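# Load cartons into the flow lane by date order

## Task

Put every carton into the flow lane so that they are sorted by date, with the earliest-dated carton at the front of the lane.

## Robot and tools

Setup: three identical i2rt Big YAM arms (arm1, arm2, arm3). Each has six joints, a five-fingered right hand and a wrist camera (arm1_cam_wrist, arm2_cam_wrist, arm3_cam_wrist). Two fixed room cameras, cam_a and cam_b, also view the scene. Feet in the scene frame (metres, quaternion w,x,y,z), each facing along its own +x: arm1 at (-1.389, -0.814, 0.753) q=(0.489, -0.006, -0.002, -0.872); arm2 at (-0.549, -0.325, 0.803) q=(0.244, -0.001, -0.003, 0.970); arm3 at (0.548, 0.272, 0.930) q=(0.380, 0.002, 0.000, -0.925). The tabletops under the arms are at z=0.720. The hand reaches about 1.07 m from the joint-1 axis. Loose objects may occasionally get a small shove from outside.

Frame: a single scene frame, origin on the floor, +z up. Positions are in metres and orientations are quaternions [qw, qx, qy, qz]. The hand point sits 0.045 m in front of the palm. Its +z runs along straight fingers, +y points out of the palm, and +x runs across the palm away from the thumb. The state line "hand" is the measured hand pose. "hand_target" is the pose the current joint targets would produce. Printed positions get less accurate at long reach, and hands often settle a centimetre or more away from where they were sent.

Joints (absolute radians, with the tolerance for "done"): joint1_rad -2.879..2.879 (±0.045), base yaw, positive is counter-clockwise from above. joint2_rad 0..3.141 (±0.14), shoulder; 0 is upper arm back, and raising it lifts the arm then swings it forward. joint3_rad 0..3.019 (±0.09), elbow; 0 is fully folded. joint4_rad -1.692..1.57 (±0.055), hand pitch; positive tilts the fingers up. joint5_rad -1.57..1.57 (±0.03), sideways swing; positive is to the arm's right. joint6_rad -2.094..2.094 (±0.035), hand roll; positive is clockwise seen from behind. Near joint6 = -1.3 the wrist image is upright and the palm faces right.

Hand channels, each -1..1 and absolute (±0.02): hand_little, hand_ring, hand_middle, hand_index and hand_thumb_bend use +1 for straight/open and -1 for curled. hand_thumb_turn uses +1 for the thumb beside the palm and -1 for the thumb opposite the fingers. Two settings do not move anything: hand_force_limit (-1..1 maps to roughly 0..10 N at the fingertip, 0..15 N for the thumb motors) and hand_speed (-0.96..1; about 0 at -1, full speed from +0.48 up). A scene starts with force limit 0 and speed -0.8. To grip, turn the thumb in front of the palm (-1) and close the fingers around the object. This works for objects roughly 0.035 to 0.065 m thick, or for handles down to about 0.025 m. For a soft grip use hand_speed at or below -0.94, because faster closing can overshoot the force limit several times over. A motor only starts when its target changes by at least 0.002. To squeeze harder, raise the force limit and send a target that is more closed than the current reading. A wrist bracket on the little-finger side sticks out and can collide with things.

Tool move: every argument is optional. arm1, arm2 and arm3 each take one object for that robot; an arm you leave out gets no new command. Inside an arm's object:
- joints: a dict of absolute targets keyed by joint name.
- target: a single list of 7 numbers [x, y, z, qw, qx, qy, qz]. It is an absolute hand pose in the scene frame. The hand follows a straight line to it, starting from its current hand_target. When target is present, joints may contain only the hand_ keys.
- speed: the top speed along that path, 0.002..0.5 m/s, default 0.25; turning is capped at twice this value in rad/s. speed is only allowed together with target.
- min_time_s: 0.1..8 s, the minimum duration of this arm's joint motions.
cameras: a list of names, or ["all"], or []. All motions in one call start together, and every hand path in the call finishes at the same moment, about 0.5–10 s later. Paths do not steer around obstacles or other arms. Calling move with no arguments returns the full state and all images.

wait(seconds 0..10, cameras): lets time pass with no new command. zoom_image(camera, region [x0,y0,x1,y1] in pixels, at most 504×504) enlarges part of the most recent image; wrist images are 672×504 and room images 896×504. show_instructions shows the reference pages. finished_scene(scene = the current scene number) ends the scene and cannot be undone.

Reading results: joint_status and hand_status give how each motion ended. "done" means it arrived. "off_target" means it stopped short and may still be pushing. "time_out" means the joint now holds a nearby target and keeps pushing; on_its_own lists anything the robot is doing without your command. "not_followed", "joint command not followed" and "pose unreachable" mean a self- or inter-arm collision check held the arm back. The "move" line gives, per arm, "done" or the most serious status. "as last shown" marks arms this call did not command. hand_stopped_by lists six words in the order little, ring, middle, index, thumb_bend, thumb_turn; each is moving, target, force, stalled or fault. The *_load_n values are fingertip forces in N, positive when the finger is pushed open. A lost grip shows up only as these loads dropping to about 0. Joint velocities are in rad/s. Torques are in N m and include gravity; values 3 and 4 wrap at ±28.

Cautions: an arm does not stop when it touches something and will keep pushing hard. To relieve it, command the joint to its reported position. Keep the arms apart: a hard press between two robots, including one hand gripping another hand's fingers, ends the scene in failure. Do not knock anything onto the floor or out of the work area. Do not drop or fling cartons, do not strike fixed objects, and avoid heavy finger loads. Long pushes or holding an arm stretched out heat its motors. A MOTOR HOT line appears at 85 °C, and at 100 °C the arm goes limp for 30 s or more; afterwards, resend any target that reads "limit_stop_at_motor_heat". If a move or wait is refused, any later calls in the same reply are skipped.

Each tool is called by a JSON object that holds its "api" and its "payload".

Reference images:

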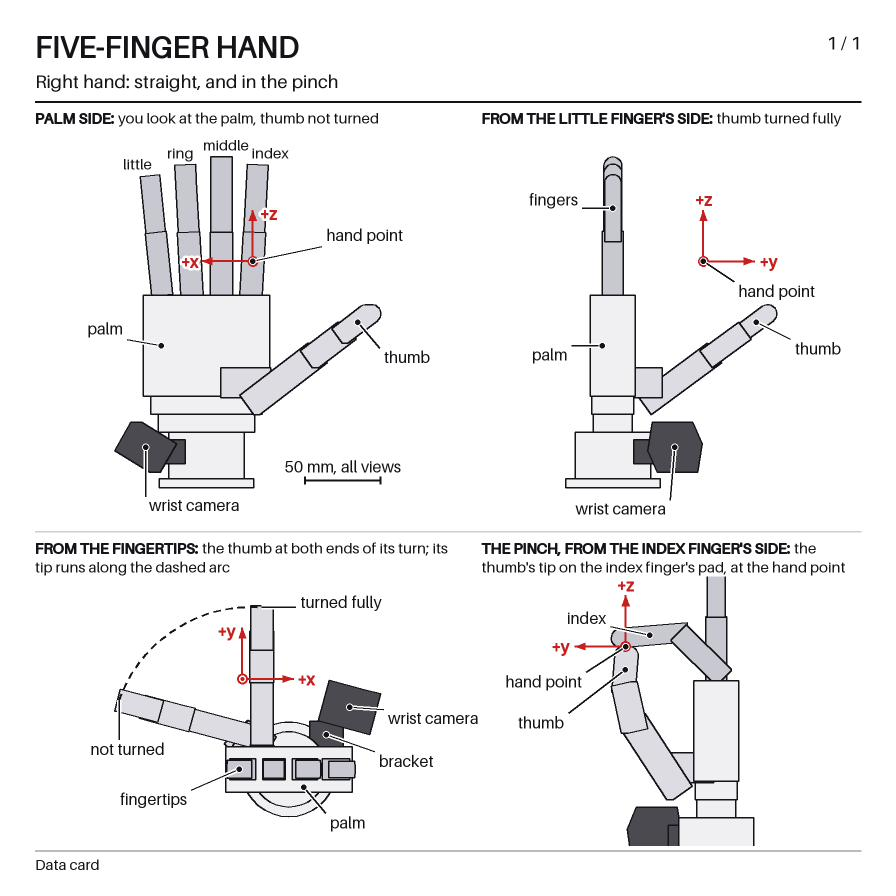

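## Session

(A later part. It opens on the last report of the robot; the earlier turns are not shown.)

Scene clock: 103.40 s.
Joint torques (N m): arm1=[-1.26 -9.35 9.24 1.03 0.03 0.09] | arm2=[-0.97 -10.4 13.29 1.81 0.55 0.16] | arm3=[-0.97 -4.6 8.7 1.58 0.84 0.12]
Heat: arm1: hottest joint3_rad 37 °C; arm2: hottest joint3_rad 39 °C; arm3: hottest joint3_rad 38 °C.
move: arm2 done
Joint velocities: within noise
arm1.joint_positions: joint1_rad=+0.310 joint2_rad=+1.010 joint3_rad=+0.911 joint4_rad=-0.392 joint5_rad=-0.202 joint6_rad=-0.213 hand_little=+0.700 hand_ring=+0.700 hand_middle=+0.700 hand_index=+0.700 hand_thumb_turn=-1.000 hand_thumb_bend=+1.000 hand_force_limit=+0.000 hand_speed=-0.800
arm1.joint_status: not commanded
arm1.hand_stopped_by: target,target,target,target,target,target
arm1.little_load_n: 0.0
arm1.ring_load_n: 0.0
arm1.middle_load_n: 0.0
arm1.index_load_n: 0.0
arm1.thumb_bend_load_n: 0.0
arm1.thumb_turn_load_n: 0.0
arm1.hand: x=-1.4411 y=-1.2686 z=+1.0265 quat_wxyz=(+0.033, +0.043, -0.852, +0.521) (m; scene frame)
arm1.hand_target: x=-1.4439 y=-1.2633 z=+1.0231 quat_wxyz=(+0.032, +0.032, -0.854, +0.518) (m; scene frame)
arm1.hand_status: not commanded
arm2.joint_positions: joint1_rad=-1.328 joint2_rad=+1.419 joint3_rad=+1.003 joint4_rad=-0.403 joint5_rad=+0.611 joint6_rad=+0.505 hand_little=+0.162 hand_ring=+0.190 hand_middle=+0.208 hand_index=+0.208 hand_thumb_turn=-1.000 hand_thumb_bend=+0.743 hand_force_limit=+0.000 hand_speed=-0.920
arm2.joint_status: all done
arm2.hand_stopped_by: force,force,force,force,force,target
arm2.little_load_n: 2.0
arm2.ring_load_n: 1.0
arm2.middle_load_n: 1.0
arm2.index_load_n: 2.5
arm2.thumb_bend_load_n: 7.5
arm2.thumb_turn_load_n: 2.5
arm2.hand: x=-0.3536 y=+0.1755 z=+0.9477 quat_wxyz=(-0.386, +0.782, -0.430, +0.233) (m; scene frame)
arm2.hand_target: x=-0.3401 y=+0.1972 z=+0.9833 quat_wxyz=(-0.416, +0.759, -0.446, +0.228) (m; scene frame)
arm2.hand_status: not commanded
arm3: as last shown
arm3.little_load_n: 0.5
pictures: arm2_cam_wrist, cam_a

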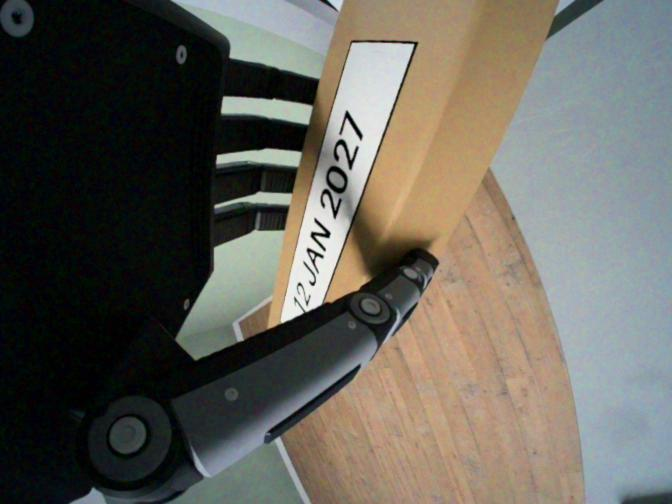

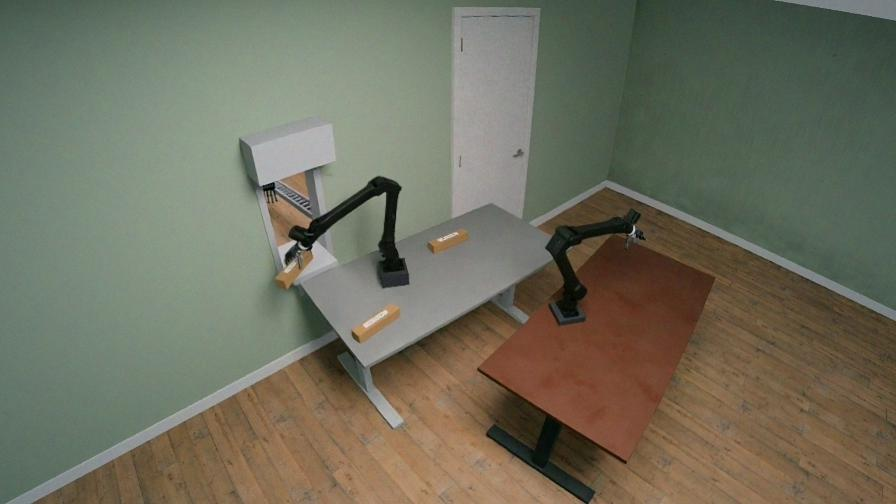

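{"api": "move", "payload": {"arm2": {"joints": {"joint1_rad": -1.655, "joint2_rad": 1.42, "joint3_rad": 1.07, "joint4_rad": -0.99, "joint5_rad": 0.946, "joint6_rad": 1.32}, "min_time_s": 3}, "arm3": {"joints": {"joint1_rad": 0.3, "joint2_rad": 1.13, "joint3_rad": 0.893, "joint4_rad": -0.62, "joint5_rad": 0.65, "joint6_rad": 0.65}, "min_time_s": 2.5}}}

{"api": "move", "payload": {"arm2": {"target": [-0.085, 0.020, 0.965, -0.2708, 0.4731, -0.7505, 0.3746], "speed": 0.1}}}

{"api": "move", "payload": {"arm2": {"target": [0.004, 0.018, 0.955, -0.2708, 0.4731, -0.7505, 0.3746], "speed": 0.1}, "cameras": ["arm2_cam_wrist", "cam_b"]}}

Scene clock: 107.40 s.
Joint torques (N m): arm1=[-1.26 -9.41 9.25 1.02 0.03 0.09] | arm2=[-1.14 -9.47 11.95 0.65 0.98 0.2] | arm3=[-0.67 -5.54 8.95 1.85 0.35 -0.22]
Heat: arm1: hottest joint3_rad 37 °C; arm2: hottest joint3_rad 39 °C; arm3: hottest joint3_rad 38 °C.
move: arm2 done; arm3 done
Joint velocities: within noise
arm1: as last shown
arm2.joint_positions: joint1_rad=-1.641 joint2_rad=+1.419 joint3_rad=+1.010 joint4_rad=-0.986 joint5_rad=+0.935 joint6_rad=+1.304 hand_little=+0.162 hand_ring=+0.190 hand_middle=+0.208 hand_index=+0.208 hand_thumb_turn=-1.000 hand_thumb_bend=+0.743 hand_force_limit=+0.000 hand_speed=-0.920
arm2.joint_status: all done
arm2.hand_stopped_by: force,force,force,force,force,target
arm2.little_load_n: 2.0
arm2.ring_load_n: 1.0
arm2.middle_load_n: 1.0
arm2.index_load_n: 3.0
arm2.thumb_bend_load_n: 7.5
arm2.thumb_turn_load_n: 3.0
arm2.hand: x=-0.2164 y=-0.0182 z=+0.9329 quat_wxyz=(-0.238, +0.495, -0.739, +0.389) (m; scene frame)
arm2.hand_target: x=-0.1984 y=-0.0055 z=+0.9591 quat_wxyz=(-0.262, +0.471, -0.750, +0.383) (m; scene frame)
arm2.hand_status: not commanded
arm3.joint_positions: joint1_rad=+0.293 joint2_rad=+1.144 joint3_rad=+0.893 joint4_rad=-0.639 joint5_rad=+0.653 joint6_rad=+0.667 hand_little=+0.700 hand_ring=+0.700 hand_middle=+0.700 hand_index=+0.700 hand_thumb_turn=-1.000 hand_thumb_bend=+1.000 hand_force_limit=+0.000 hand_speed=-0.500
arm3.joint_status: all done
arm3.hand_stopped_by: target,target,target,target,target,target
arm3.little_load_n: 0.0
arm3.ring_load_n: 0.0
arm3.middle_load_n: 0.0
arm3.index_load_n: 0.0
arm3.thumb_bend_load_n: 0.0
arm3.thumb_turn_load_n: 0.0
arm3.hand: x=+0.2752 y=-0.0836 z=+1.1139 quat_wxyz=(+0.273, -0.581, -0.687, +0.340) (m; scene frame)
arm3.hand_target: x=+0.2766 y=-0.0877 z=+1.1218 quat_wxyz=(+0.271, -0.574, -0.688, +0.353) (m; scene frame)
arm3.hand_status: not commanded
pictures: none

Scene clock: 109.40 s.
Joint torques (N m): arm1=[-1.32 -9.41 9.24 1.02 0.03 0.09] | arm2=[-1.08 -12.45 12.49 1.87 0.66 0.02] | arm3=[-0.91 -5.42 8.96 1.92 0.35 -0.22]
Heat: arm1: hottest joint3_rad 37 °C; arm2: hottest joint3_rad 39 °C; arm3: hottest joint3_rad 38 °C.
move: arm2 off_target
Joint velocities: within noise
arm1, arm3: as last shown
arm2.joint_positions: joint1_rad=-1.810 joint2_rad=+1.587 joint3_rad=+1.197 joint4_rad=-0.796 joint5_rad=+0.870 joint6_rad=+1.053 hand_little=+0.162 hand_ring=+0.190 hand_middle=+0.208 hand_index=+0.208 hand_thumb_turn=-1.000 hand_thumb_bend=+0.743 hand_force_limit=+0.000 hand_speed=-0.920
arm2.joint_status: not commanded
arm2.hand_stopped_by: force,force,force,force,force,target
arm2.little_load_n: 2.0
arm2.ring_load_n: 1.5
arm2.middle_load_n: 1.0
arm2.index_load_n: 2.5
arm2.thumb_bend_load_n: 7.5
arm2.thumb_turn_load_n: 3.0
arm2.hand: x=-0.1098 y=+0.0054 z=+0.9359 quat_wxyz=(-0.240, +0.494, -0.745, +0.379) (m; scene frame)
arm2.hand_target: x=-0.0869 y=+0.0183 z=+0.9658 quat_wxyz=(-0.271, +0.473, -0.750, +0.375) (m; scene frame)
arm2.hand_status: off_target (0.041 m and 4.3 deg from the pose sent, 0.140 m and 5.0 deg at the start)
arm3.ring_load_n: 0.5
pictures: none

Scene clock: 111.07 s.
Joint torques (N m): arm1=[-1.26 -9.35 9.26 1.02 0.02 0.09] | arm2=[-1.32 -15.03 12.67 2.09 0.56 -0.04] | arm3=[-0.73 -5.6 8.94 1.89 0.35 -0.22]
Heat: arm1: hottest joint3_rad 37 °C; arm2: hottest joint3_rad 40 °C; arm3: hottest joint3_rad 38 °C.
move: arm2 off_target
Joint velocities: within noise
arm1, arm3: as last shown
arm2.joint_positions: joint1_rad=-1.931 joint2_rad=+1.736 joint3_rad=+1.347 joint4_rad=-0.682 joint5_rad=+0.811 joint6_rad=+0.896 hand_little=+0.162 hand_ring=+0.190 hand_middle=+0.208 hand_index=+0.208 hand_thumb_turn=-1.000 hand_thumb_bend=+0.743 hand_force_limit=+0.000 hand_speed=-0.920
arm2.joint_status: not commanded
arm2.hand_stopped_by: force,force,force,force,force,target
arm2.little_load_n: 2.0
arm2.ring_load_n: 1.5
arm2.middle_load_n: 1.0
arm2.index_load_n: 3.0
arm2.thumb_bend_load_n: 7.5
arm2.thumb_turn_load_n: 3.0
arm2.hand: x=-0.0232 y=+0.0067 z=+0.9242 quat_wxyz=(-0.239, +0.494, -0.747, +0.376) (m; scene frame)
arm2.hand_target: x=+0.0018 y=+0.0163 z=+0.9560 quat_wxyz=(-0.271, +0.473, -0.750, +0.375) (m; scene frame)
arm2.hand_status: off_target (0.043 m and 4.4 deg from the pose sent, 0.116 m and 4.3 deg at the start)
arm3.ring_load_n: 0.0
pictures: arm2_cam_wrist, cam_b

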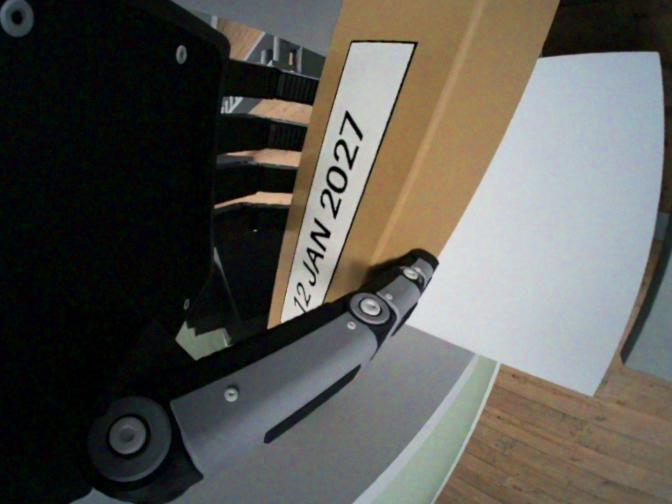

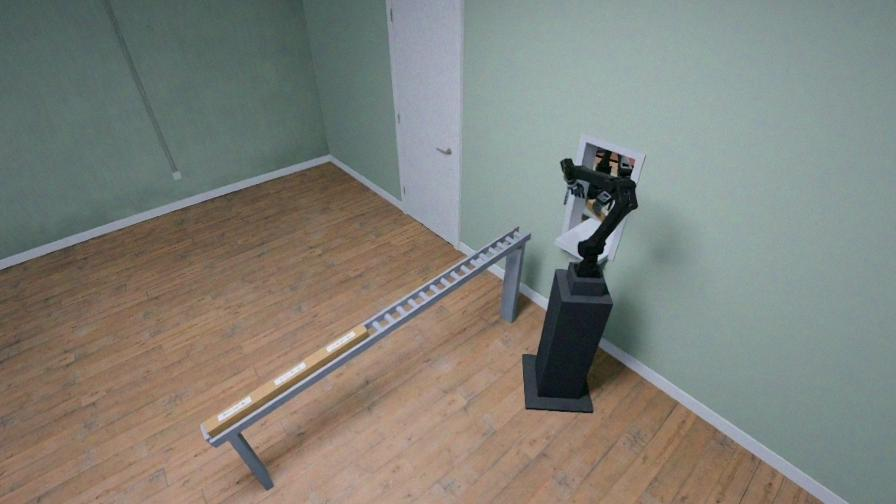

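{"api": "move", "payload": {"arm2": {"target": [0.030, 0.012, 0.90, -0.2708, 0.4731, -0.7505, 0.3746], "speed": 0.1}}}

{"api": "move", "payload": {"arm2": {"target": [0.028, 0.010, 0.835, -0.2708, 0.4731, -0.7505, 0.3746], "speed": 0.08}, "cameras": ["arm2_cam_wrist"]}}

Scene clock: 112.70 s.
Joint torques (N m): arm1=[-1.26 -9.29 9.25 1.02 0.03 0.09] | arm2=[-1.26 -16.73 10.06 2.22 0.53 -0.03] | arm3=[-0.62 -5.54 8.95 1.89 0.35 -0.22]
Heat: arm1: hottest joint3_rad 37 °C; arm2: hottest joint3_rad 39 °C; arm3: hottest joint3_rad 38 °C.
move: arm2 off_target
Joint velocities: within noise
arm1, arm3: as last shown
arm1.middle_load_n: -0.5
arm2.joint_positions: joint1_rad=-1.969 joint2_rad=+1.835 joint3_rad=+1.347 joint4_rad=-0.531 joint5_rad=+0.790 joint6_rad=+0.851 hand_little=+0.162 hand_ring=+0.190 hand_middle=+0.208 hand_index=+0.208 hand_thumb_turn=-1.000 hand_thumb_bend=+0.743 hand_force_limit=+0.000 hand_speed=-0.920
arm2.joint_status: not commanded
arm2.hand_stopped_by: force,force,force,force,force,target
arm2.little_load_n: 2.0
arm2.ring_load_n: 1.0
arm2.middle_load_n: 1.0
arm2.index_load_n: 3.0
arm2.thumb_bend_load_n: 8.0
arm2.thumb_turn_load_n: 3.0
arm2.hand: x=+0.0097 y=+0.0077 z=+0.8784 quat_wxyz=(-0.247, +0.490, -0.748, +0.374) (m; scene frame)
arm2.hand_target: x=+0.0290 y=+0.0111 z=+0.9005 quat_wxyz=(-0.271, +0.473, -0.750, +0.375) (m; scene frame)
arm2.hand_status: off_target (0.030 m and 3.4 deg from the pose sent, 0.059 m and 4.4 deg at the start)
pictures: none

Scene clock: 114.23 s.
Joint torques (N m): arm1=[-1.32 -9.41 9.25 1.02 0.03 0.09] | arm2=[-1.32 -17.03 8.06 2.29 0.54 -0.02] | arm3=[-0.62 -5.54 8.94 1.85 0.34 -0.23]
Heat: arm1: hottest joint3_rad 37 °C; arm2: hottest joint3_rad 39 °C; arm3: hottest joint3_rad 38 °C.
move: arm2 off_target
Joint velocities: within noise
arm1, arm3: as last shown
arm1.middle_load_n: 0.0
arm2.joint_positions: joint1_rad=-1.969 joint2_rad=+1.914 joint3_rad=+1.291 joint4_rad=-0.376 joint5_rad=+0.789 joint6_rad=+0.850 hand_little=+0.162 hand_ring=+0.190 hand_middle=+0.208 hand_index=+0.208 hand_thumb_turn=-1.000 hand_thumb_bend=+0.743 hand_force_limit=+0.000 hand_speed=-0.920
arm2.joint_status: not commanded
arm2.hand_stopped_by: force,force,force,force,force,target
arm2.little_load_n: 2.0
arm2.ring_load_n: 1.0
arm2.middle_load_n: 1.0
arm2.index_load_n: 2.5
arm2.thumb_bend_load_n: 7.5
arm2.thumb_turn_load_n: 2.5
arm2.hand: x=+0.0131 y=+0.0108 z=+0.8232 quat_wxyz=(-0.256, +0.486, -0.748, +0.373) (m; scene frame)
arm2.hand_target: x=+0.0277 y=+0.0096 z=+0.8354 quat_wxyz=(-0.271, +0.473, -0.750, +0.375) (m; scene frame)
arm2.hand_status: off_target (0.019 m and 2.3 deg from the pose sent, 0.047 m and 3.4 deg at the start)
arm3.thumb_turn_load_n: 0.5
pictures: arm2_cam_wrist

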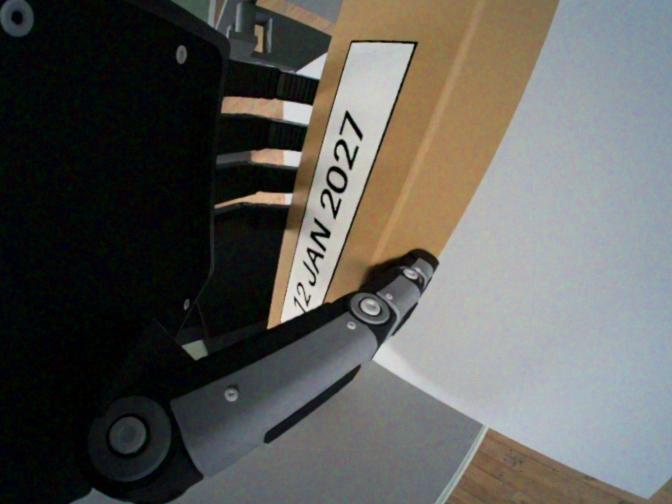

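{"api": "move", "payload": {"arm2": {"target": [0.027, 0.010, 0.803, -0.2708, 0.4731, -0.7505, 0.3746], "speed": 0.06}}}

{"api": "move", "payload": {"arm2": {"target": [0.027, 0.010, 0.79, -0.2708, 0.4731, -0.7505, 0.3746], "speed": 0.03}}}

{"api": "move", "payload": {"arm2": {"target": [0.027, 0.010, 0.779, -0.2708, 0.4731, -0.7505, 0.3746], "speed": 0.03}, "cameras": ["arm2_cam_wrist"]}}

Scene clock: 115.67 s.
Joint torques (N m): arm1=[-1.26 -9.35 9.25 1.01 0.03 0.09] | arm2=[-1.2 -17.38 7.69 2.32 0.56 -0.02] | arm3=[-0.73 -5.48 8.91 1.88 0.34 -0.22]
Heat: arm1: hottest joint3_rad 37 °C; arm2: hottest joint3_rad 39 °C; arm3: hottest joint3_rad 38 °C.
move: arm2 off_target
Joint velocities: within noise
arm1, arm3: as last shown
arm2.joint_positions: joint1_rad=-1.969 joint2_rad=+1.963 joint3_rad=+1.265 joint4_rad=-0.303 joint5_rad=+0.789 joint6_rad=+0.850 hand_little=+0.162 hand_ring=+0.190 hand_middle=+0.208 hand_index=+0.208 hand_thumb_turn=-1.000 hand_thumb_bend=+0.743 hand_force_limit=+0.000 hand_speed=-0.920
arm2.joint_status: not commanded
arm2.hand_stopped_by: force,force,force,force,force,target
arm2.little_load_n: 2.0
arm2.ring_load_n: 1.0
arm2.middle_load_n: 1.5
arm2.index_load_n: 3.0
arm2.thumb_bend_load_n: 8.0
arm2.thumb_turn_load_n: 2.5
arm2.hand: x=+0.0116 y=+0.0097 z=+0.7902 quat_wxyz=(-0.254, +0.487, -0.748, +0.373) (m; scene frame)
arm2.hand_target: x=+0.0266 y=+0.0096 z=+0.8033 quat_wxyz=(-0.271, +0.473, -0.750, +0.375) (m; scene frame)
arm2.hand_status: off_target (0.020 m and 2.5 deg from the pose sent, 0.024 m and 2.3 deg at the start)
arm3.thumb_bend_load_n: 0.5
pictures: none

Scene clock: 116.63 s.
Joint torques (N m): arm1=[-1.26 -9.35 9.25 1.03 0.03 0.09] | arm2=[-1.2 -16.44 7.16 2.26 0.55 0.07] | arm3=[-0.67 -5.54 8.95 1.88 0.35 -0.22]
Heat: arm1: hottest joint3_rad 37 °C; arm2: hottest joint3_rad 39 °C; arm3: hottest joint3_rad 39 °C.
move: arm2 off_target
Joint velocities: within noise
arm1, arm3: as last shown
arm1.middle_load_n: -0.5
arm2.joint_positions: joint1_rad=-1.969 joint2_rad=+1.973 joint3_rad=+1.265 joint4_rad=-0.277 joint5_rad=+0.789 joint6_rad=+0.843 hand_little=+0.162 hand_ring=+0.190 hand_middle=+0.208 hand_index=+0.208 hand_thumb_turn=-1.000 hand_thumb_bend=+0.743 hand_force_limit=+0.000 hand_speed=-0.920
arm2.joint_status: not commanded
arm2.hand_stopped_by: force,force,force,force,force,target
arm2.little_load_n: 1.0
arm2.ring_load_n: 0.5
arm2.middle_load_n: 1.0
arm2.index_load_n: 3.0
arm2.thumb_bend_load_n: 7.5
arm2.thumb_turn_load_n: 2.5
arm2.hand: x=+0.0148 y=+0.0122 z=+0.7873 quat_wxyz=(-0.260, +0.486, -0.746, +0.373) (m; scene frame)
arm2.hand_target: x=+0.0267 y=+0.0097 z=+0.7901 quat_wxyz=(-0.271, +0.473, -0.750, +0.375) (m; scene frame)
arm2.hand_status: off_target (0.013 m and 2.0 deg from the pose sent, 0.015 m and 2.5 deg at the start)
arm3.thumb_bend_load_n: 0.0
arm3.thumb_turn_load_n: 0.0
pictures: none

Scene clock: 117.60 s.
Joint torques (N m): arm1=[-1.26 -9.35 9.25 1.02 0.03 0.09] | arm2=[-1.2 -15.33 7.01 2.51 0.43 0.09] | arm3=[-0.67 -5.6 8.92 1.87 0.35 -0.22]
Heat: arm1: hottest joint3_rad 37 °C; arm2: hottest joint3_rad 39 °C; arm3: hottest joint3_rad 39 °C.
move: arm2 off_target
Joint velocities: within noise
arm1.joint_positions: joint1_rad=+0.310 joint2_rad=+1.010 joint3_rad=+0.911 joint4_rad=-0.392 joint5_rad=-0.202 joint6_rad=-0.213 hand_little=+0.700 hand_ring=+0.700 hand_middle=+0.700 hand_index=+0.700 hand_thumb_turn=-1.000 hand_thumb_bend=+1.000 hand_force_limit=+0.000 hand_speed=-0.800
arm1.joint_status: not commanded
arm1.hand_stopped_by: target,target,target,target,target,target
arm1.little_load_n: 0.0
arm1.ring_load_n: 0.0
arm1.middle_load_n: 0.0
arm1.index_load_n: 0.0
arm1.thumb_bend_load_n: 0.0
arm1.thumb_turn_load_n: 0.0
arm1.hand: x=-1.4411 y=-1.2686 z=+1.0265 quat_wxyz=(+0.033, +0.043, -0.852, +0.521) (m; scene frame)
arm1.hand_target: x=-1.4439 y=-1.2633 z=+1.0231 quat_wxyz=(+0.032, +0.032, -0.854, +0.518) (m; scene frame)
arm1.hand_status: not commanded
arm2.joint_positions: joint1_rad=-1.969 joint2_rad=+1.977 joint3_rad=+1.261 joint4_rad=-0.252 joint5_rad=+0.792 joint6_rad=+0.840 hand_little=+0.162 hand_ring=+0.190 hand_middle=+0.208 hand_index=+0.208 hand_thumb_turn=-1.000 hand_thumb_bend=+0.743 hand_force_limit=+0.000 hand_speed=-0.920
arm2.joint_status: not commanded
arm2.hand_stopped_by: force,force,force,force,force,target
arm2.little_load_n: 1.0
arm2.ring_load_n: 1.0
arm2.middle_load_n: 1.0
arm2.index_load_n: 2.5
arm2.thumb_bend_load_n: 7.5
arm2.thumb_turn_load_n: 1.5
arm2.hand: x=+0.0174 y=+0.0135 z=+0.7863 quat_wxyz=(-0.267, +0.482, -0.746, +0.374) (m; scene frame)
arm2.hand_target: x=+0.0267 y=+0.0098 z=+0.7792 quat_wxyz=(-0.271, +0.473, -0.750, +0.374) (m; scene frame)
arm2.hand_status: off_target (0.013 m and 1.3 deg from the pose sent, 0.015 m and 2.0 deg at the start)
arm3: as last shown
pictures: arm2_cam_wrist

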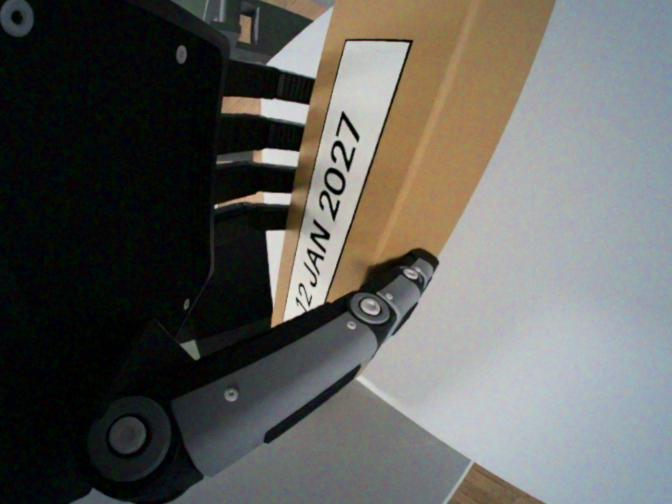

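{"api": "move", "payload": {"arm2": {"joints": {"hand_thumb_bend": 1, "hand_little": 0.7, "hand_ring": 0.7, "hand_middle": 0.7, "hand_index": 0.7, "hand_speed": -0.8}}}}

{"api": "move", "payload": {"arm2": {"target": [0.025, 0.012, 0.93, -0.2708, 0.4731, -0.7505, 0.3746], "speed": 0.15}, "cameras": ["arm2_cam_wrist"]}}

{"api": "move", "payload": {"arm2": {"target": [-0.18, 0.01, 0.97, -0.2515, 0.4832, -0.7440, 0.3872], "speed": 0.15}}}

Scene clock: 119.30 s.
Joint torques (N m): arm1=[-1.26 -9.35 9.26 1.02 0.03 0.09] | arm2=[-1.08 -15.5 7.01 1.95 0.43 0.08] | arm3=[-0.67 -5.66 8.94 1.87 0.35 -0.22]
Heat: arm1: hottest joint3_rad 37 °C; arm2: hottest joint3_rad 39 °C; arm3: hottest joint3_rad 39 °C.
move: arm2 done
Joint velocities: within noise
arm1: as last shown
arm1.little_load_n: -0.5
arm2.joint_positions: joint1_rad=-1.969 joint2_rad=+1.978 joint3_rad=+1.261 joint4_rad=-0.239 joint5_rad=+0.792 joint6_rad=+0.840 hand_little=+0.700 hand_ring=+0.700 hand_middle=+0.700 hand_index=+0.700 hand_thumb_turn=-1.000 hand_thumb_bend=+1.000 hand_force_limit=+0.000 hand_speed=-0.800
arm2.joint_status: all done
arm2.hand_stopped_by: target,target,target,target,target,target
arm2.little_load_n: 0.0
arm2.ring_load_n: 0.0
arm2.middle_load_n: 0.0
arm2.index_load_n: 0.0
arm2.thumb_bend_load_n: 0.0
arm2.thumb_turn_load_n: 0.0
arm2.hand: x=+0.0194 y=+0.0151 z=+0.7875 quat_wxyz=(-0.272, +0.480, -0.746, +0.373) (m; scene frame)
arm2.hand_target: x=+0.0267 y=+0.0097 z=+0.7793 quat_wxyz=(-0.271, +0.473, -0.750, +0.375) (m; scene frame)
arm2.hand_status: not commanded
arm3.joint_positions: joint1_rad=+0.293 joint2_rad=+1.144 joint3_rad=+0.893 joint4_rad=-0.639 joint5_rad=+0.653 joint6_rad=+0.667 hand_little=+0.700 hand_ring=+0.700 hand_middle=+0.700 hand_index=+0.700 hand_thumb_turn=-1.000 hand_thumb_bend=+1.000 hand_force_limit=+0.000 hand_speed=-0.500
arm3.joint_status: not commanded
arm3.hand_stopped_by: target,target,target,target,target,target
arm3.little_load_n: 0.0
arm3.ring_load_n: 0.0
arm3.middle_load_n: 0.0
arm3.index_load_n: 0.0
arm3.thumb_bend_load_n: 0.0
arm3.thumb_turn_load_n: 0.0
arm3.hand: x=+0.2752 y=-0.0836 z=+1.1139 quat_wxyz=(+0.273, -0.581, -0.687, +0.340) (m; scene frame)
arm3.hand_target: x=+0.2766 y=-0.0877 z=+1.1218 quat_wxyz=(+0.271, -0.574, -0.688, +0.353) (m; scene frame)
arm3.hand_status: not commanded
pictures: none

Scene clock: 121.10 s.
Joint torques (N m): arm1=[-1.26 -9.35 9.26 1.03 0.03 0.09] | arm2=[-0.62 -17.26 10.77 1.1 0.54 0.13] | arm3=[-0.67 -5.6 8.92 1.85 0.35 -0.22]
Heat: arm1: hottest joint3_rad 37 °C; arm2: hottest joint3_rad 39 °C; arm3: hottest joint3_rad 39 °C.
move: arm2 off_target
Joint velocities: within noise
arm1, arm3: as last shown
arm1.little_load_n: 0.0
arm2.joint_positions: joint1_rad=-1.969 joint2_rad=+1.805 joint3_rad=+1.370 joint4_rad=-0.572 joint5_rad=+0.792 joint6_rad=+0.840 hand_little=+0.700 hand_ring=+0.700 hand_middle=+0.700 hand_index=+0.700 hand_thumb_turn=-1.000 hand_thumb_bend=+1.000 hand_force_limit=+0.000 hand_speed=-0.800
arm2.joint_status: not commanded
arm2.hand_stopped_by: target,target,target,target,target,target
arm2.little_load_n: 0.0
arm2.ring_load_n: 0.0
arm2.middle_load_n: 0.0
arm2.index_load_n: 0.0
arm2.thumb_bend_load_n: 0.0
arm2.thumb_turn_load_n: 0.0
arm2.hand: x=+0.0103 y=+0.0074 z=+0.9032 quat_wxyz=(-0.250, +0.491, -0.745, +0.376) (m; scene frame)
arm2.hand_target: x=+0.0241 y=+0.0113 z=+0.9301 quat_wxyz=(-0.271, +0.473, -0.750, +0.374) (m; scene frame)
arm2.hand_status: off_target (0.031 m and 3.2 deg from the pose sent, 0.143 m and 1.0 deg at the start)
pictures: arm2_cam_wrist

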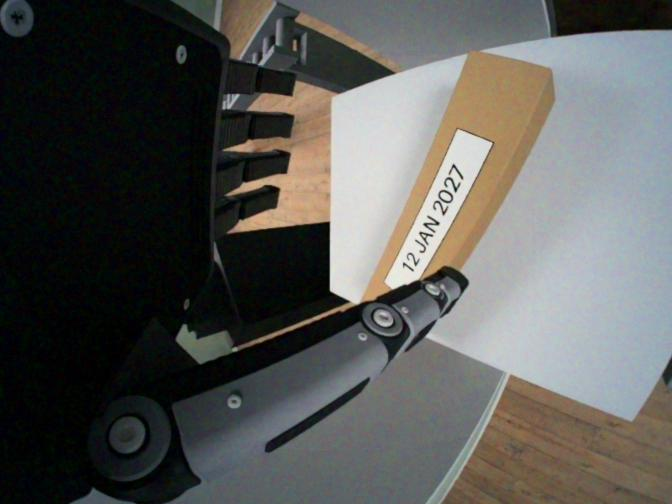

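Scene clock: 123.53 s.
Joint torques (N m): arm1=[-1.32 -9.41 9.24 1.05 0.03 0.09] | arm2=[1.2 -11.93 8.03 0.61 0.69 0.13] | arm3=[-0.73 -5.48 8.94 1.88 0.34 -0.22]
Heat: arm1: hottest joint3_rad 38 °C; arm2: hottest joint3_rad 39 °C; arm3: hottest joint3_rad 39 °C.
move: arm2 off_target
Joint velocities: within noise
arm1, arm3: as last shown
arm2.joint_positions: joint1_rad=-1.687 joint2_rad=+1.487 joint3_rad=+1.155 joint4_rad=-1.011 joint5_rad=+0.934 joint6_rad=+1.256 hand_little=+0.700 hand_ring=+0.700 hand_middle=+0.700 hand_index=+0.700 hand_thumb_turn=-1.000 hand_thumb_bend=+1.000 hand_force_limit=+0.000 hand_speed=-0.800
arm2.joint_status: not commanded
arm2.hand_stopped_by: target,target,target,target,target,target
arm2.little_load_n: 0.0
arm2.ring_load_n: 0.0
arm2.middle_load_n: 0.0
arm2.index_load_n: 0.0
arm2.thumb_bend_load_n: 0.0
arm2.thumb_turn_load_n: 0.0
arm2.hand: x=-0.1767 y=+0.0040 z=+0.9613 quat_wxyz=(-0.241, +0.485, -0.744, +0.391) (m; scene frame)
arm2.hand_target: x=-0.1800 y=+0.0099 z=+0.9700 quat_wxyz=(-0.252, +0.483, -0.744, +0.387) (m; scene frame)
arm2.hand_status: off_target (0.011 m and 1.2 deg from the pose sent, 0.202 m and 1.6 deg at the start)
pictures: none

{"api": "move", "payload": {"arm2": {"joints": {"joint1_rad": -1.34, "joint2_rad": 1.42, "joint3_rad": 1.07, "joint4_rad": -0.40, "joint5_rad": 0.618, "joint6_rad": 0.521}, "min_time_s": 2}, "arm3": {"joints": {"joint1_rad": 0.115, "joint2_rad": 1.2, "joint3_rad": 0.9, "joint4_rad": -0.75, "joint5_rad": 0.898, "joint6_rad": 1.073}, "min_time_s": 2}}}

{"api": "move", "payload": {"arm2": {"joints": {"joint1_rad": -1.044, "joint2_rad": 1.38, "joint3_rad": 1.0, "joint4_rad": -0.30, "joint5_rad": 0.0, "joint6_rad": 0.0}, "min_time_s": 2}, "arm3": {"target": [0.07, -0.012, 1.01, -0.3867, 0.7429, 0.4850, -0.2525], "speed": 0.12}}}

{"api": "move", "payload": {"arm2": {"joints": {"joint1_rad": -0.72, "joint2_rad": 1.34, "joint3_rad": 0.87, "joint4_rad": -0.70, "joint5_rad": -0.907, "joint6_rad": -1.11}, "min_time_s": 3}, "arm3": {"target": [-0.008, -0.014, 0.90, -0.3867, 0.7429, 0.4850, -0.2525], "speed": 0.1}, "cameras": ["arm3_cam_wrist", "arm2_cam_wrist"]}}

Scene clock: 126.60 s.
Joint torques (N m): arm1=[-1.26 -9.35 9.24 1.02 0.03 0.09] | arm2=[1.03 -12.51 8.01 2.19 0.19 -0.09] | arm3=[-1.85 -4.31 9.22 0.65 0.83 0.11]
Heat: arm1: hottest joint3_rad 38 °C; arm2: hottest joint3_rad 39 °C; arm3: hottest joint3_rad 39 °C.
move: arm2 done; arm3 done
Joint velocities: within noise
arm1: as last shown
arm2.joint_positions: joint1_rad=-1.352 joint2_rad=+1.439 joint3_rad=+1.069 joint4_rad=-0.414 joint5_rad=+0.621 joint6_rad=+0.533 hand_little=+0.700 hand_ring=+0.700 hand_middle=+0.700 hand_index=+0.700 hand_thumb_turn=-1.000 hand_thumb_bend=+1.000 hand_force_limit=+0.000 hand_speed=-0.800
arm2.joint_status: all done
arm2.hand_stopped_by: target,target,target,target,target,target
arm2.little_load_n: 0.0
arm2.ring_load_n: 0.0
arm2.middle_load_n: 0.0
arm2.index_load_n: 0.0
arm2.thumb_bend_load_n: 0.0
arm2.thumb_turn_load_n: 0.0
arm2.hand: x=-0.3338 y=+0.1925 z=+0.9709 quat_wxyz=(-0.401, +0.761, -0.453, +0.233) (m; scene frame)
arm2.hand_target: x=-0.3402 y=+0.1972 z=+0.9833 quat_wxyz=(-0.416, +0.759, -0.446, +0.228) (m; scene frame)
arm2.hand_status: not commanded
arm3.joint_positions: joint1_rad=+0.121 joint2_rad=+1.192 joint3_rad=+0.893 joint4_rad=-0.740 joint5_rad=+0.894 joint6_rad=+1.055 hand_little=+0.700 hand_ring=+0.700 hand_middle=+0.700 hand_index=+0.700 hand_thumb_turn=-1.000 hand_thumb_bend=+1.000 hand_force_limit=+0.000 hand_speed=-0.500
arm3.joint_status: all done
arm3.hand_stopped_by: target,target,target,target,target,target
arm3.little_load_n: 0.0
arm3.ring_load_n: 0.0
arm3.middle_load_n: 0.0
arm3.index_load_n: 0.0
arm3.thumb_bend_load_n: 0.0
arm3.thumb_turn_load_n: 0.0
arm3.hand: x=+0.1926 y=-0.0003 z=+1.1089 quat_wxyz=(+0.363, -0.735, -0.480, +0.311) (m; scene frame)
arm3.hand_target: x=+0.1897 y=+0.0013 z=+1.1086 quat_wxyz=(+0.365, -0.740, -0.474, +0.309) (m; scene frame)
arm3.hand_status: not commanded
pictures: none

Scene clock: 129.30 s.
Joint torques (N m): arm1=[-1.32 -9.35 9.24 1.05 0.03 0.09] | arm2=[1.08 -11.99 8.09 2.43 -0.11 -0.11] | arm3=[-1.9 -8.64 11.55 1.55 0.53 -0.22]
Heat: arm1: hottest joint3_rad 38 °C; arm2: hottest joint3_rad 39 °C; arm3: hottest joint3_rad 39 °C.
move: arm2 done; arm3 off_target
Joint velocities: within noise
arm1: as last shown
arm2.joint_positions: joint1_rad=-1.057 joint2_rad=+1.399 joint3_rad=+0.999 joint4_rad=-0.316 joint5_rad=+0.003 joint6_rad=+0.012 hand_little=+0.700 hand_ring=+0.700 hand_middle=+0.700 hand_index=+0.700 hand_thumb_turn=-1.000 hand_thumb_bend=+1.000 hand_force_limit=+0.000 hand_speed=-0.800
arm2.joint_status: all done
arm2.hand_stopped_by: target,target,target,target,target,target
arm2.little_load_n: 0.0
arm2.ring_load_n: 0.0
arm2.middle_load_n: -0.5
arm2.index_load_n: 0.0
arm2.thumb_bend_load_n: 0.0
arm2.thumb_turn_load_n: 0.0
arm2.hand: x=-0.5912 y=+0.2125 z=+0.9512 quat_wxyz=(-0.417, +0.909, +0.004, -0.003) (m; scene frame)
arm2.hand_target: x=-0.5982 y=+0.2148 z=+0.9638 quat_wxyz=(-0.433, +0.901, +0.016, -0.005) (m; scene frame)
arm2.hand_status: not commanded
arm3.joint_positions: joint1_rad=-0.057 joint2_rad=+1.596 joint3_rad=+0.998 joint4_rad=-0.482 joint5_rad=+0.840 joint6_rad=+0.901 hand_little=+0.700 hand_ring=+0.700 hand_middle=+0.700 hand_index=+0.700 hand_thumb_turn=-1.000 hand_thumb_bend=+1.000 hand_force_limit=+0.000 hand_speed=-0.500
arm3.joint_status: not commanded
arm3.hand_stopped_by: target,target,target,target,target,target
arm3.little_load_n: 0.0
arm3.ring_load_n: 0.0
arm3.middle_load_n: 0.0
arm3.index_load_n: 0.0
arm3.thumb_bend_load_n: 0.5
arm3.thumb_turn_load_n: 0.0
arm3.hand: x=+0.0897 y=+0.0016 z=+0.9916 quat_wxyz=(+0.389, -0.743, -0.493, +0.231) (m; scene frame)
arm3.hand_target: x=+0.0711 y=-0.0110 z=+1.0107 quat_wxyz=(+0.387, -0.743, -0.485, +0.252) (m; scene frame)
arm3.hand_status: off_target (0.030 m and 2.7 deg from the pose sent, 0.158 m and 7.3 deg at the start)
pictures: none

Scene clock: 133.03 s.
Joint torques (N m): arm1=[-1.32 -9.29 9.24 1.03 0.03 0.09] | arm2=[1.2 -10.05 7.16 0.87 -0.64 -0.02] | arm3=[-1.96 -11.16 9.88 1.7 0.46 -0.22]
Heat: arm1: hottest joint3_rad 38 °C; arm2: hottest joint3_rad 39 °C; arm3: hottest joint3_rad 39 °C.
move: arm2 done; arm3 off_target
Joint velocities: within noise
arm1: as last shown
arm2.joint_positions: joint1_rad=-0.735 joint2_rad=+1.357 joint3_rad=+0.870 joint4_rad=-0.693 joint5_rad=-0.904 joint6_rad=-1.099 hand_little=+0.700 hand_ring=+0.700 hand_middle=+0.700 hand_index=+0.700 hand_thumb_turn=-1.000 hand_thumb_bend=+1.000 hand_force_limit=+0.000 hand_speed=-0.800
arm2.joint_status: all done
arm2.hand_stopped_by: target,target,target,target,target,target
arm2.little_load_n: 0.0
arm2.ring_load_n: 0.0
arm2.middle_load_n: 0.0
arm2.index_load_n: 0.0
arm2.thumb_bend_load_n: 0.0
arm2.thumb_turn_load_n: 0.0
arm2.hand: x=-0.7978 y=-0.0101 z=+0.9107 quat_wxyz=(-0.321, +0.607, +0.648, -0.331) (m; scene frame)
arm2.hand_target: x=-0.8022 y=-0.0145 z=+0.9170 quat_wxyz=(-0.325, +0.596, +0.656, -0.330) (m; scene frame)
arm2.hand_status: not commanded
arm3.joint_positions: joint1_rad=-0.151 joint2_rad=+1.912 joint3_rad=+1.088 joint4_rad=-0.167 joint5_rad=+0.787 joint6_rad=+0.787 hand_little=+0.700 hand_ring=+0.700 hand_middle=+0.700 hand_index=+0.700 hand_thumb_turn=-1.000 hand_thumb_bend=+1.000 hand_force_limit=+0.000 hand_speed=-0.500
arm3.joint_status: not commanded
arm3.hand_stopped_by: target,target,target,target,target,target
arm3.little_load_n: 0.0
arm3.ring_load_n: 0.0
arm3.middle_load_n: 0.0
arm3.index_load_n: 0.0
arm3.thumb_bend_load_n: 0.0
arm3.thumb_turn_load_n: 0.0
arm3.hand: x=+0.0125 y=-0.0035 z=+0.8865 quat_wxyz=(+0.386, -0.745, -0.492, +0.233) (m; scene frame)
arm3.hand_target: x=-0.0072 y=-0.0134 z=+0.9008 quat_wxyz=(+0.387, -0.743, -0.485, +0.253) (m; scene frame)
arm3.hand_status: off_target (0.027 m and 2.3 deg from the pose sent, 0.135 m and 2.7 deg at the start)
pictures: arm2_cam_wrist, arm3_cam_wrist

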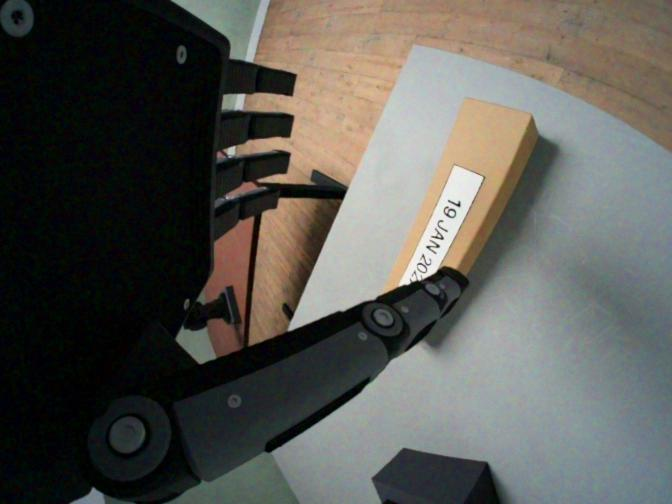

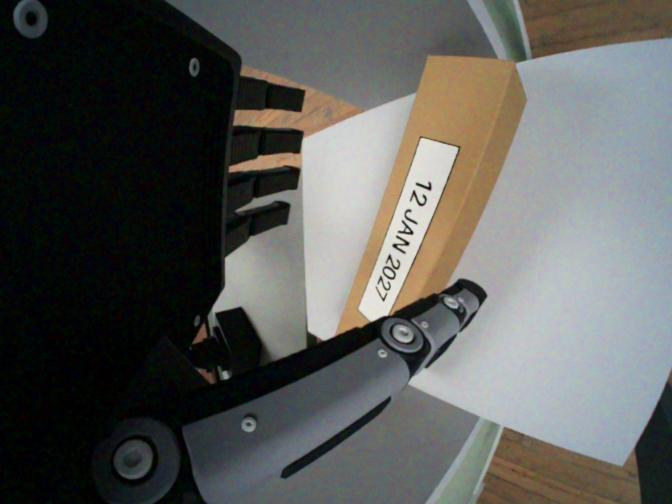

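{"api": "move", "payload": {"arm3": {"target": [-0.008, -0.014, 0.845, -0.3867, 0.7429, 0.4850, -0.2525], "speed": 0.1}, "arm2": {"target": [-0.801, -0.033, 0.84, -0.3155, 0.596, 0.658, -0.3365], "speed": 0.1}, "cameras": ["arm2_cam_wrist", "arm3_cam_wrist"]}}

Scene clock: 135.67 s.
Joint torques (N m): arm1=[-1.26 -9.29 9.25 1.03 0.03 0.09] | arm2=[1.38 -7.18 6.41 1.63 -0.59 -0.02] | arm3=[-2.02 -11.75 8.18 1.66 0.47 -0.22]
Heat: arm1: hottest joint3_rad 38 °C; arm2: hottest joint3_rad 38 °C; arm3: hottest joint3_rad 39 °C.
move: arm2 done; arm3 off_target
Joint velocities: within noise
arm1: as last shown
arm2.joint_positions: joint1_rad=-0.721 joint2_rad=+1.424 joint3_rad=+0.728 joint4_rad=-0.486 joint5_rad=-0.904 joint6_rad=-1.100 hand_little=+0.700 hand_ring=+0.700 hand_middle=+0.700 hand_index=+0.700 hand_thumb_turn=-1.000 hand_thumb_bend=+1.000 hand_force_limit=+0.000 hand_speed=-0.800
arm2.joint_status: not commanded
arm2.hand_stopped_by: target,target,target,target,target,target
arm2.little_load_n: 0.0
arm2.ring_load_n: 0.0
arm2.middle_load_n: 0.0
arm2.index_load_n: 0.0
arm2.thumb_bend_load_n: 0.0
arm2.thumb_turn_load_n: 0.5
arm2.hand: x=-0.7951 y=-0.0311 z=+0.8445 quat_wxyz=(-0.318, +0.602, +0.652, -0.333) (m; scene frame)
arm2.hand_target: x=-0.8008 y=-0.0331 z=+0.8401 quat_wxyz=(-0.315, +0.596, +0.658, -0.336) (m; scene frame)
arm2.hand_status: done (0.008 m and 1.1 deg from the pose sent, 0.074 m and 2.0 deg at the start)
arm3.joint_positions: joint1_rad=-0.151 joint2_rad=+2.026 joint3_rad=+1.088 joint4_rad=-0.043 joint5_rad=+0.787 joint6_rad=+0.786 hand_little=+0.700 hand_ring=+0.700 hand_middle=+0.700 hand_index=+0.700 hand_thumb_turn=-1.000 hand_thumb_bend=+1.000 hand_force_limit=+0.000 hand_speed=-0.500
arm3.joint_status: not commanded
arm3.hand_stopped_by: target,target,target,target,target,target
arm3.little_load_n: 0.0
arm3.ring_load_n: 0.0
arm3.middle_load_n: 0.0
arm3.index_load_n: 0.0
arm3.thumb_bend_load_n: 0.0
arm3.thumb_turn_load_n: 0.0
arm3.hand: x=+0.0082 y=-0.0068 z=+0.8363 quat_wxyz=(+0.386, -0.745, -0.490, +0.238) (m; scene frame)
arm3.hand_target: x=-0.0076 y=-0.0135 z=+0.8456 quat_wxyz=(+0.387, -0.743, -0.485, +0.252) (m; scene frame)
arm3.hand_status: off_target (0.020 m and 1.8 deg from the pose sent, 0.047 m and 2.4 deg at the start)
pictures: arm2_cam_wrist, arm3_cam_wrist

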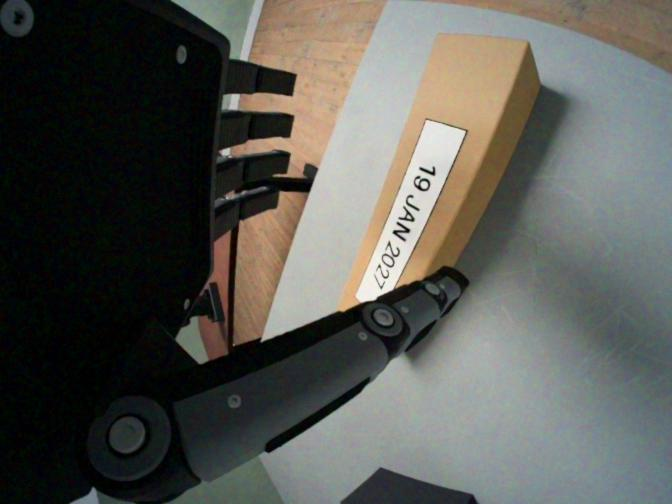

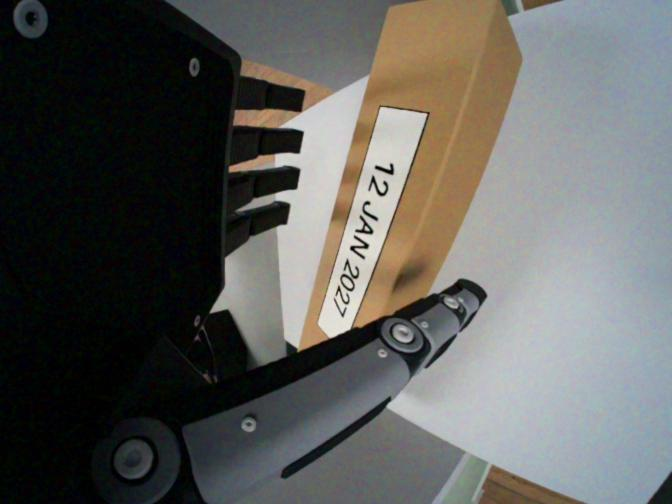

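{"api": "move", "payload": {"arm3": {"target": [-0.006, -0.014, 0.815, -0.3867, 0.7429, 0.4850, -0.2525], "speed": 0.1}, "arm2": {"target": [-0.803, -0.030, 0.785, -0.3155, 0.596, 0.658, -0.3365], "speed": 0.1}, "cameras": ["arm2_cam_wrist", "arm3_cam_wrist"]}}

{"api": "move", "payload": {"arm3": {"target": [-0.003, -0.006, 0.813, -0.3867, 0.7429, 0.4850, -0.2525], "speed": 0.05}, "cameras": ["arm3_cam_wrist"]}}

Scene clock: 137.47 s.
Joint torques (N m): arm1=[-1.26 -9.41 9.25 1.02 0.03 0.09] | arm2=[1.32 -7.94 5.37 1.68 -0.55 0.03] | arm3=[-1.79 -12.04 7.54 1.73 0.52 -0.19]
Heat: arm1: hottest joint3_rad 38 °C; arm2: hottest joint3_rad 38 °C; arm3: hottest joint3_rad 39 °C.
move: arm2 done; arm3 off_target
Joint velocities: within noise
arm1.joint_positions: joint1_rad=+0.310 joint2_rad=+1.010 joint3_rad=+0.911 joint4_rad=-0.392 joint5_rad=-0.202 joint6_rad=-0.213 hand_little=+0.700 hand_ring=+0.700 hand_middle=+0.700 hand_index=+0.700 hand_thumb_turn=-1.000 hand_thumb_bend=+1.000 hand_force_limit=+0.000 hand_speed=-0.800
arm1.joint_status: not commanded
arm1.hand_stopped_by: target,target,target,target,target,target
arm1.little_load_n: 0.0
arm1.ring_load_n: 0.0
arm1.middle_load_n: 0.0
arm1.index_load_n: 0.0
arm1.thumb_bend_load_n: 0.0
arm1.thumb_turn_load_n: 0.0
arm1.hand: x=-1.4411 y=-1.2686 z=+1.0265 quat_wxyz=(+0.033, +0.043, -0.852, +0.521) (m; scene frame)
arm1.hand_target: x=-1.4439 y=-1.2633 z=+1.0231 quat_wxyz=(+0.032, +0.032, -0.854, +0.518) (m; scene frame)
arm1.hand_status: not commanded
arm2.joint_positions: joint1_rad=-0.718 joint2_rad=+1.563 joint3_rad=+0.685 joint4_rad=-0.299 joint5_rad=-0.904 joint6_rad=-1.100 hand_little=+0.700 hand_ring=+0.700 hand_middle=+0.700 hand_index=+0.700 hand_thumb_turn=-1.000 hand_thumb_bend=+1.000 hand_force_limit=+0.000 hand_speed=-0.800
arm2.joint_status: not commanded
arm2.hand_stopped_by: target,target,target,target,target,target
arm2.little_load_n: 0.0
arm2.ring_load_n: 0.0
arm2.middle_load_n: -0.5
arm2.index_load_n: 0.0
arm2.thumb_bend_load_n: 0.0
arm2.thumb_turn_load_n: 0.0
arm2.hand: x=-0.7975 y=-0.0265 z=+0.7904 quat_wxyz=(-0.320, +0.600, +0.653, -0.332) (m; scene frame)
arm2.hand_target: x=-0.8028 y=-0.0300 z=+0.7852 quat_wxyz=(-0.316, +0.596, +0.658, -0.336) (m; scene frame)
arm2.hand_status: done (0.008 m and 1.0 deg from the pose sent, 0.060 m and 1.1 deg at the start)
arm3.joint_positions: joint1_rad=-0.151 joint2_rad=+2.090 joint3_rad=+1.088 joint4_rad=+0.022 joint5_rad=+0.787 joint6_rad=+0.786 hand_little=+0.700 hand_ring=+0.700 hand_middle=+0.700 hand_index=+0.700 hand_thumb_turn=-1.000 hand_thumb_bend=+1.000 hand_force_limit=+0.000 hand_speed=-0.500
arm3.joint_status: not commanded
arm3.hand_stopped_by: target,target,target,target,target,target
arm3.little_load_n: 0.0
arm3.ring_load_n: 0.0
arm3.middle_load_n: 0.0
arm3.index_load_n: 0.0
arm3.thumb_bend_load_n: 0.0
arm3.thumb_turn_load_n: 0.0
arm3.hand: x=+0.0088 y=-0.0064 z=+0.8076 quat_wxyz=(+0.386, -0.745, -0.490, +0.238) (m; scene frame)
arm3.hand_target: x=-0.0057 y=-0.0136 z=+0.8155 quat_wxyz=(+0.387, -0.743, -0.485, +0.252) (m; scene frame)
arm3.hand_status: off_target (0.018 m and 1.7 deg from the pose sent, 0.027 m and 1.8 deg at the start)
pictures: arm2_cam_wrist, arm3_cam_wrist

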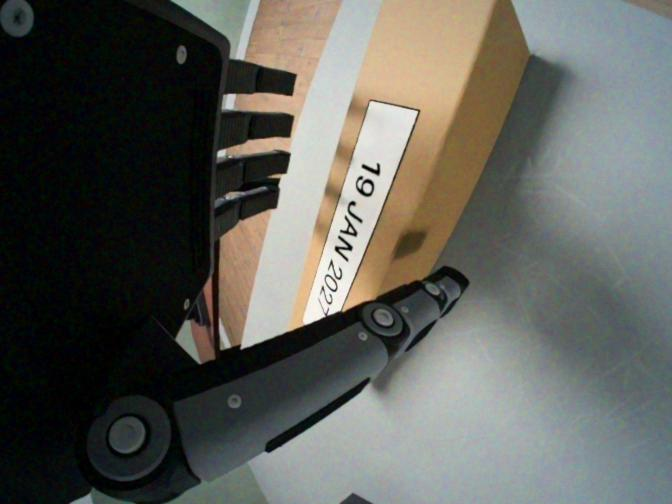

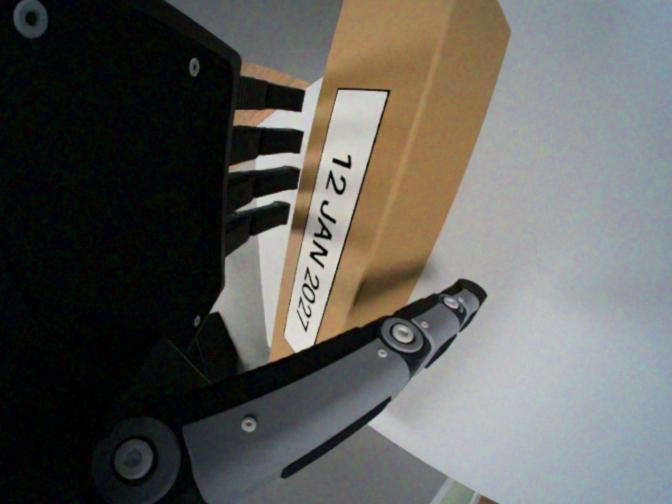

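Scene clock: 138.43 s.
Joint torques (N m): arm1=[-1.26 -9.41 9.26 1.01 0.03 0.09] | arm2=[1.32 -8.06 5.39 1.59 -0.56 0.03] | arm3=[-2.08 -12.28 5.6 1.78 0.45 -0.22]
Heat: arm1: hottest joint3_rad 38 °C; arm2: hottest joint3_rad 38 °C; arm3: hottest joint3_rad 38 °C.
move: arm3 done
Joint velocities: within noise
arm1, arm2: as last shown
arm2.middle_load_n: 0.0
arm2.hand_target: x=-0.8028 y=-0.0300 z=+0.7852 quat_wxyz=(-0.315, +0.596, +0.658, -0.336) (m; scene frame)
arm3.joint_positions: joint1_rad=-0.156 joint2_rad=+2.090 joint3_rad=+1.088 joint4_rad=+0.047 joint5_rad=+0.783 joint6_rad=+0.779 hand_little=+0.700 hand_ring=+0.700 hand_middle=+0.700 hand_index=+0.700 hand_thumb_turn=-1.000 hand_thumb_bend=+1.000 hand_force_limit=+0.000 hand_speed=-0.500
arm3.joint_status: not commanded
arm3.hand_stopped_by: target,target,target,target,target,target
arm3.little_load_n: 0.0
arm3.ring_load_n: 0.0
arm3.middle_load_n: 0.0
arm3.index_load_n: 0.0
arm3.thumb_bend_load_n: 0.0
arm3.thumb_turn_load_n: 0.0
arm3.hand: x=+0.0034 y=-0.0071 z=+0.8102 quat_wxyz=(+0.385, -0.745, -0.486, +0.247) (m; scene frame)
arm3.hand_target: x=-0.0029 y=-0.0060 z=+0.8131 quat_wxyz=(+0.387, -0.743, -0.485, +0.252) (m; scene frame)
arm3.hand_status: done (0.007 m and 0.7 deg from the pose sent, 0.013 m and 1.7 deg at the start)
pictures: arm3_cam_wrist

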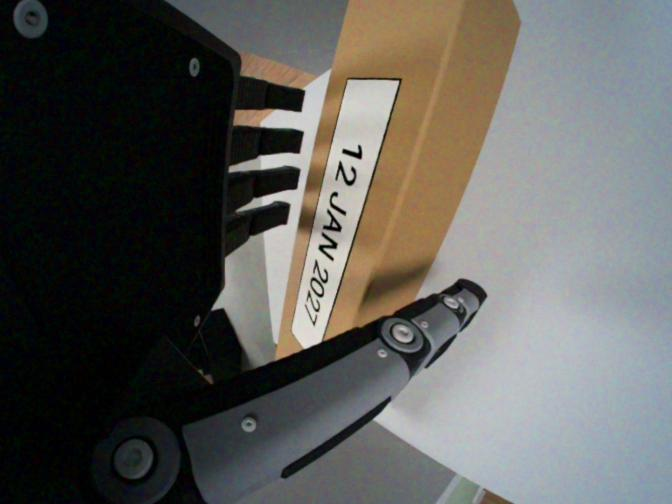

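{"api": "move", "payload": {"arm3": {"joints": {"hand_little": 0.2, "hand_ring": 0.2, "hand_middle": 0.2, "hand_index": 0.2, "hand_thumb_bend": 0.0, "hand_force_limit": -0.6, "hand_speed": -0.9}}, "arm2": {"target": [-0.808, -0.0385, 0.758, -0.3155, 0.596, 0.658, -0.3365], "speed": 0.06}, "cameras": ["arm2_cam_wrist", "arm3_cam_wrist"]}}

Scene clock: 143.47 s.
Joint torques (N m): arm1=[-1.32 -9.35 9.22 1.05 0.03 0.09] | arm2=[1.2 -8.18 4.7 1.61 -0.4 0.13] | arm3=[-1.49 -12.28 5.56 1.54 0.49 -0.22]
Heat: arm1: hottest joint3_rad 38 °C; arm2: hottest joint3_rad 38 °C; arm3: hottest joint3_rad 38 °C.
move: arm2 done; arm3 off_target
Joint velocities: within noise
arm1: as last shown
arm2.joint_positions: joint1_rad=-0.696 joint2_rad=+1.624 joint3_rad=+0.648 joint4_rad=-0.173 joint5_rad=-0.900 joint6_rad=-1.078 hand_little=+0.700 hand_ring=+0.700 hand_middle=+0.700 hand_index=+0.700 hand_thumb_turn=-1.000 hand_thumb_bend=+1.000 hand_force_limit=+0.000 hand_speed=-0.800
arm2.joint_status: not commanded
arm2.hand_stopped_by: target,target,target,target,target,target
arm2.little_load_n: 0.0
arm2.ring_load_n: -0.5
arm2.middle_load_n: 0.0
arm2.index_load_n: 0.0
arm2.thumb_bend_load_n: 0.0
arm2.thumb_turn_load_n: 0.0
arm2.hand: x=-0.8037 y=-0.0335 z=+0.7642 quat_wxyz=(-0.323, +0.595, +0.657, -0.332) (m; scene frame)
arm2.hand_target: x=-0.8077 y=-0.0385 z=+0.7582 quat_wxyz=(-0.315, +0.596, +0.658, -0.336) (m; scene frame)
arm2.hand_status: done (0.009 m and 1.0 deg from the pose sent, 0.036 m and 1.0 deg at the start)
arm3.joint_positions: joint1_rad=-0.163 joint2_rad=+2.090 joint3_rad=+1.088 joint4_rad=+0.052 joint5_rad=+0.782 joint6_rad=+0.778 hand_little=+0.200 hand_ring=+0.202 hand_middle=+0.217 hand_index=+0.208 hand_thumb_turn=-1.000 hand_thumb_bend=+0.748 hand_force_limit=-0.600 hand_speed=-0.900
arm3.joint_status: hand_thumb_bend off_target (ended at +0.748, target +0.000); the others done
arm3.hand_stopped_by: target,force,force,force,force,target
arm3.little_load_n: 0.0
arm3.ring_load_n: 3.0
arm3.middle_load_n: 0.0
arm3.index_load_n: 2.5
arm3.thumb_bend_load_n: 4.5
arm3.thumb_turn_load_n: 0.5
arm3.hand: x=+0.0007 y=-0.0045 z=+0.8109 quat_wxyz=(+0.385, -0.746, -0.483, +0.248) (m; scene frame)
arm3.hand_target: x=-0.0029 y=-0.0060 z=+0.8131 quat_wxyz=(+0.387, -0.743, -0.485, +0.252) (m; scene frame)
arm3.hand_status: not commanded
pictures: arm2_cam_wrist, arm3_cam_wrist

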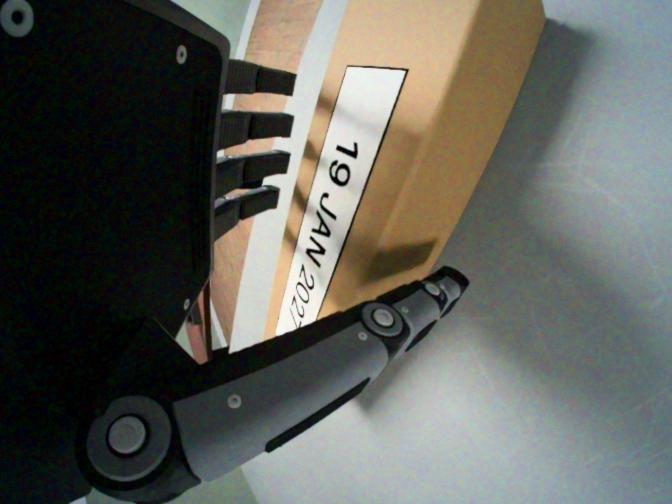

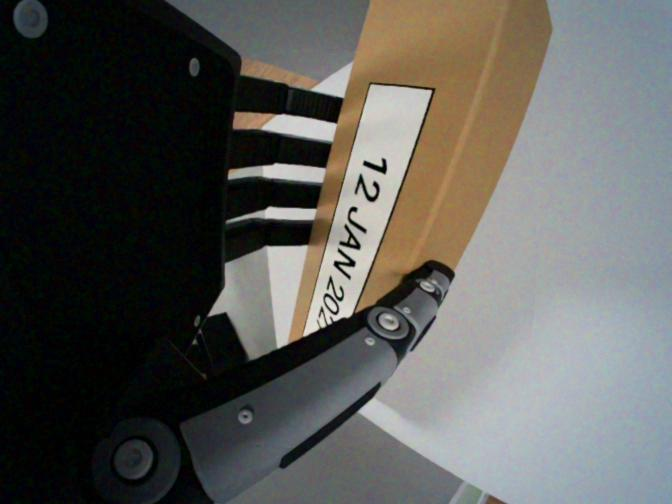

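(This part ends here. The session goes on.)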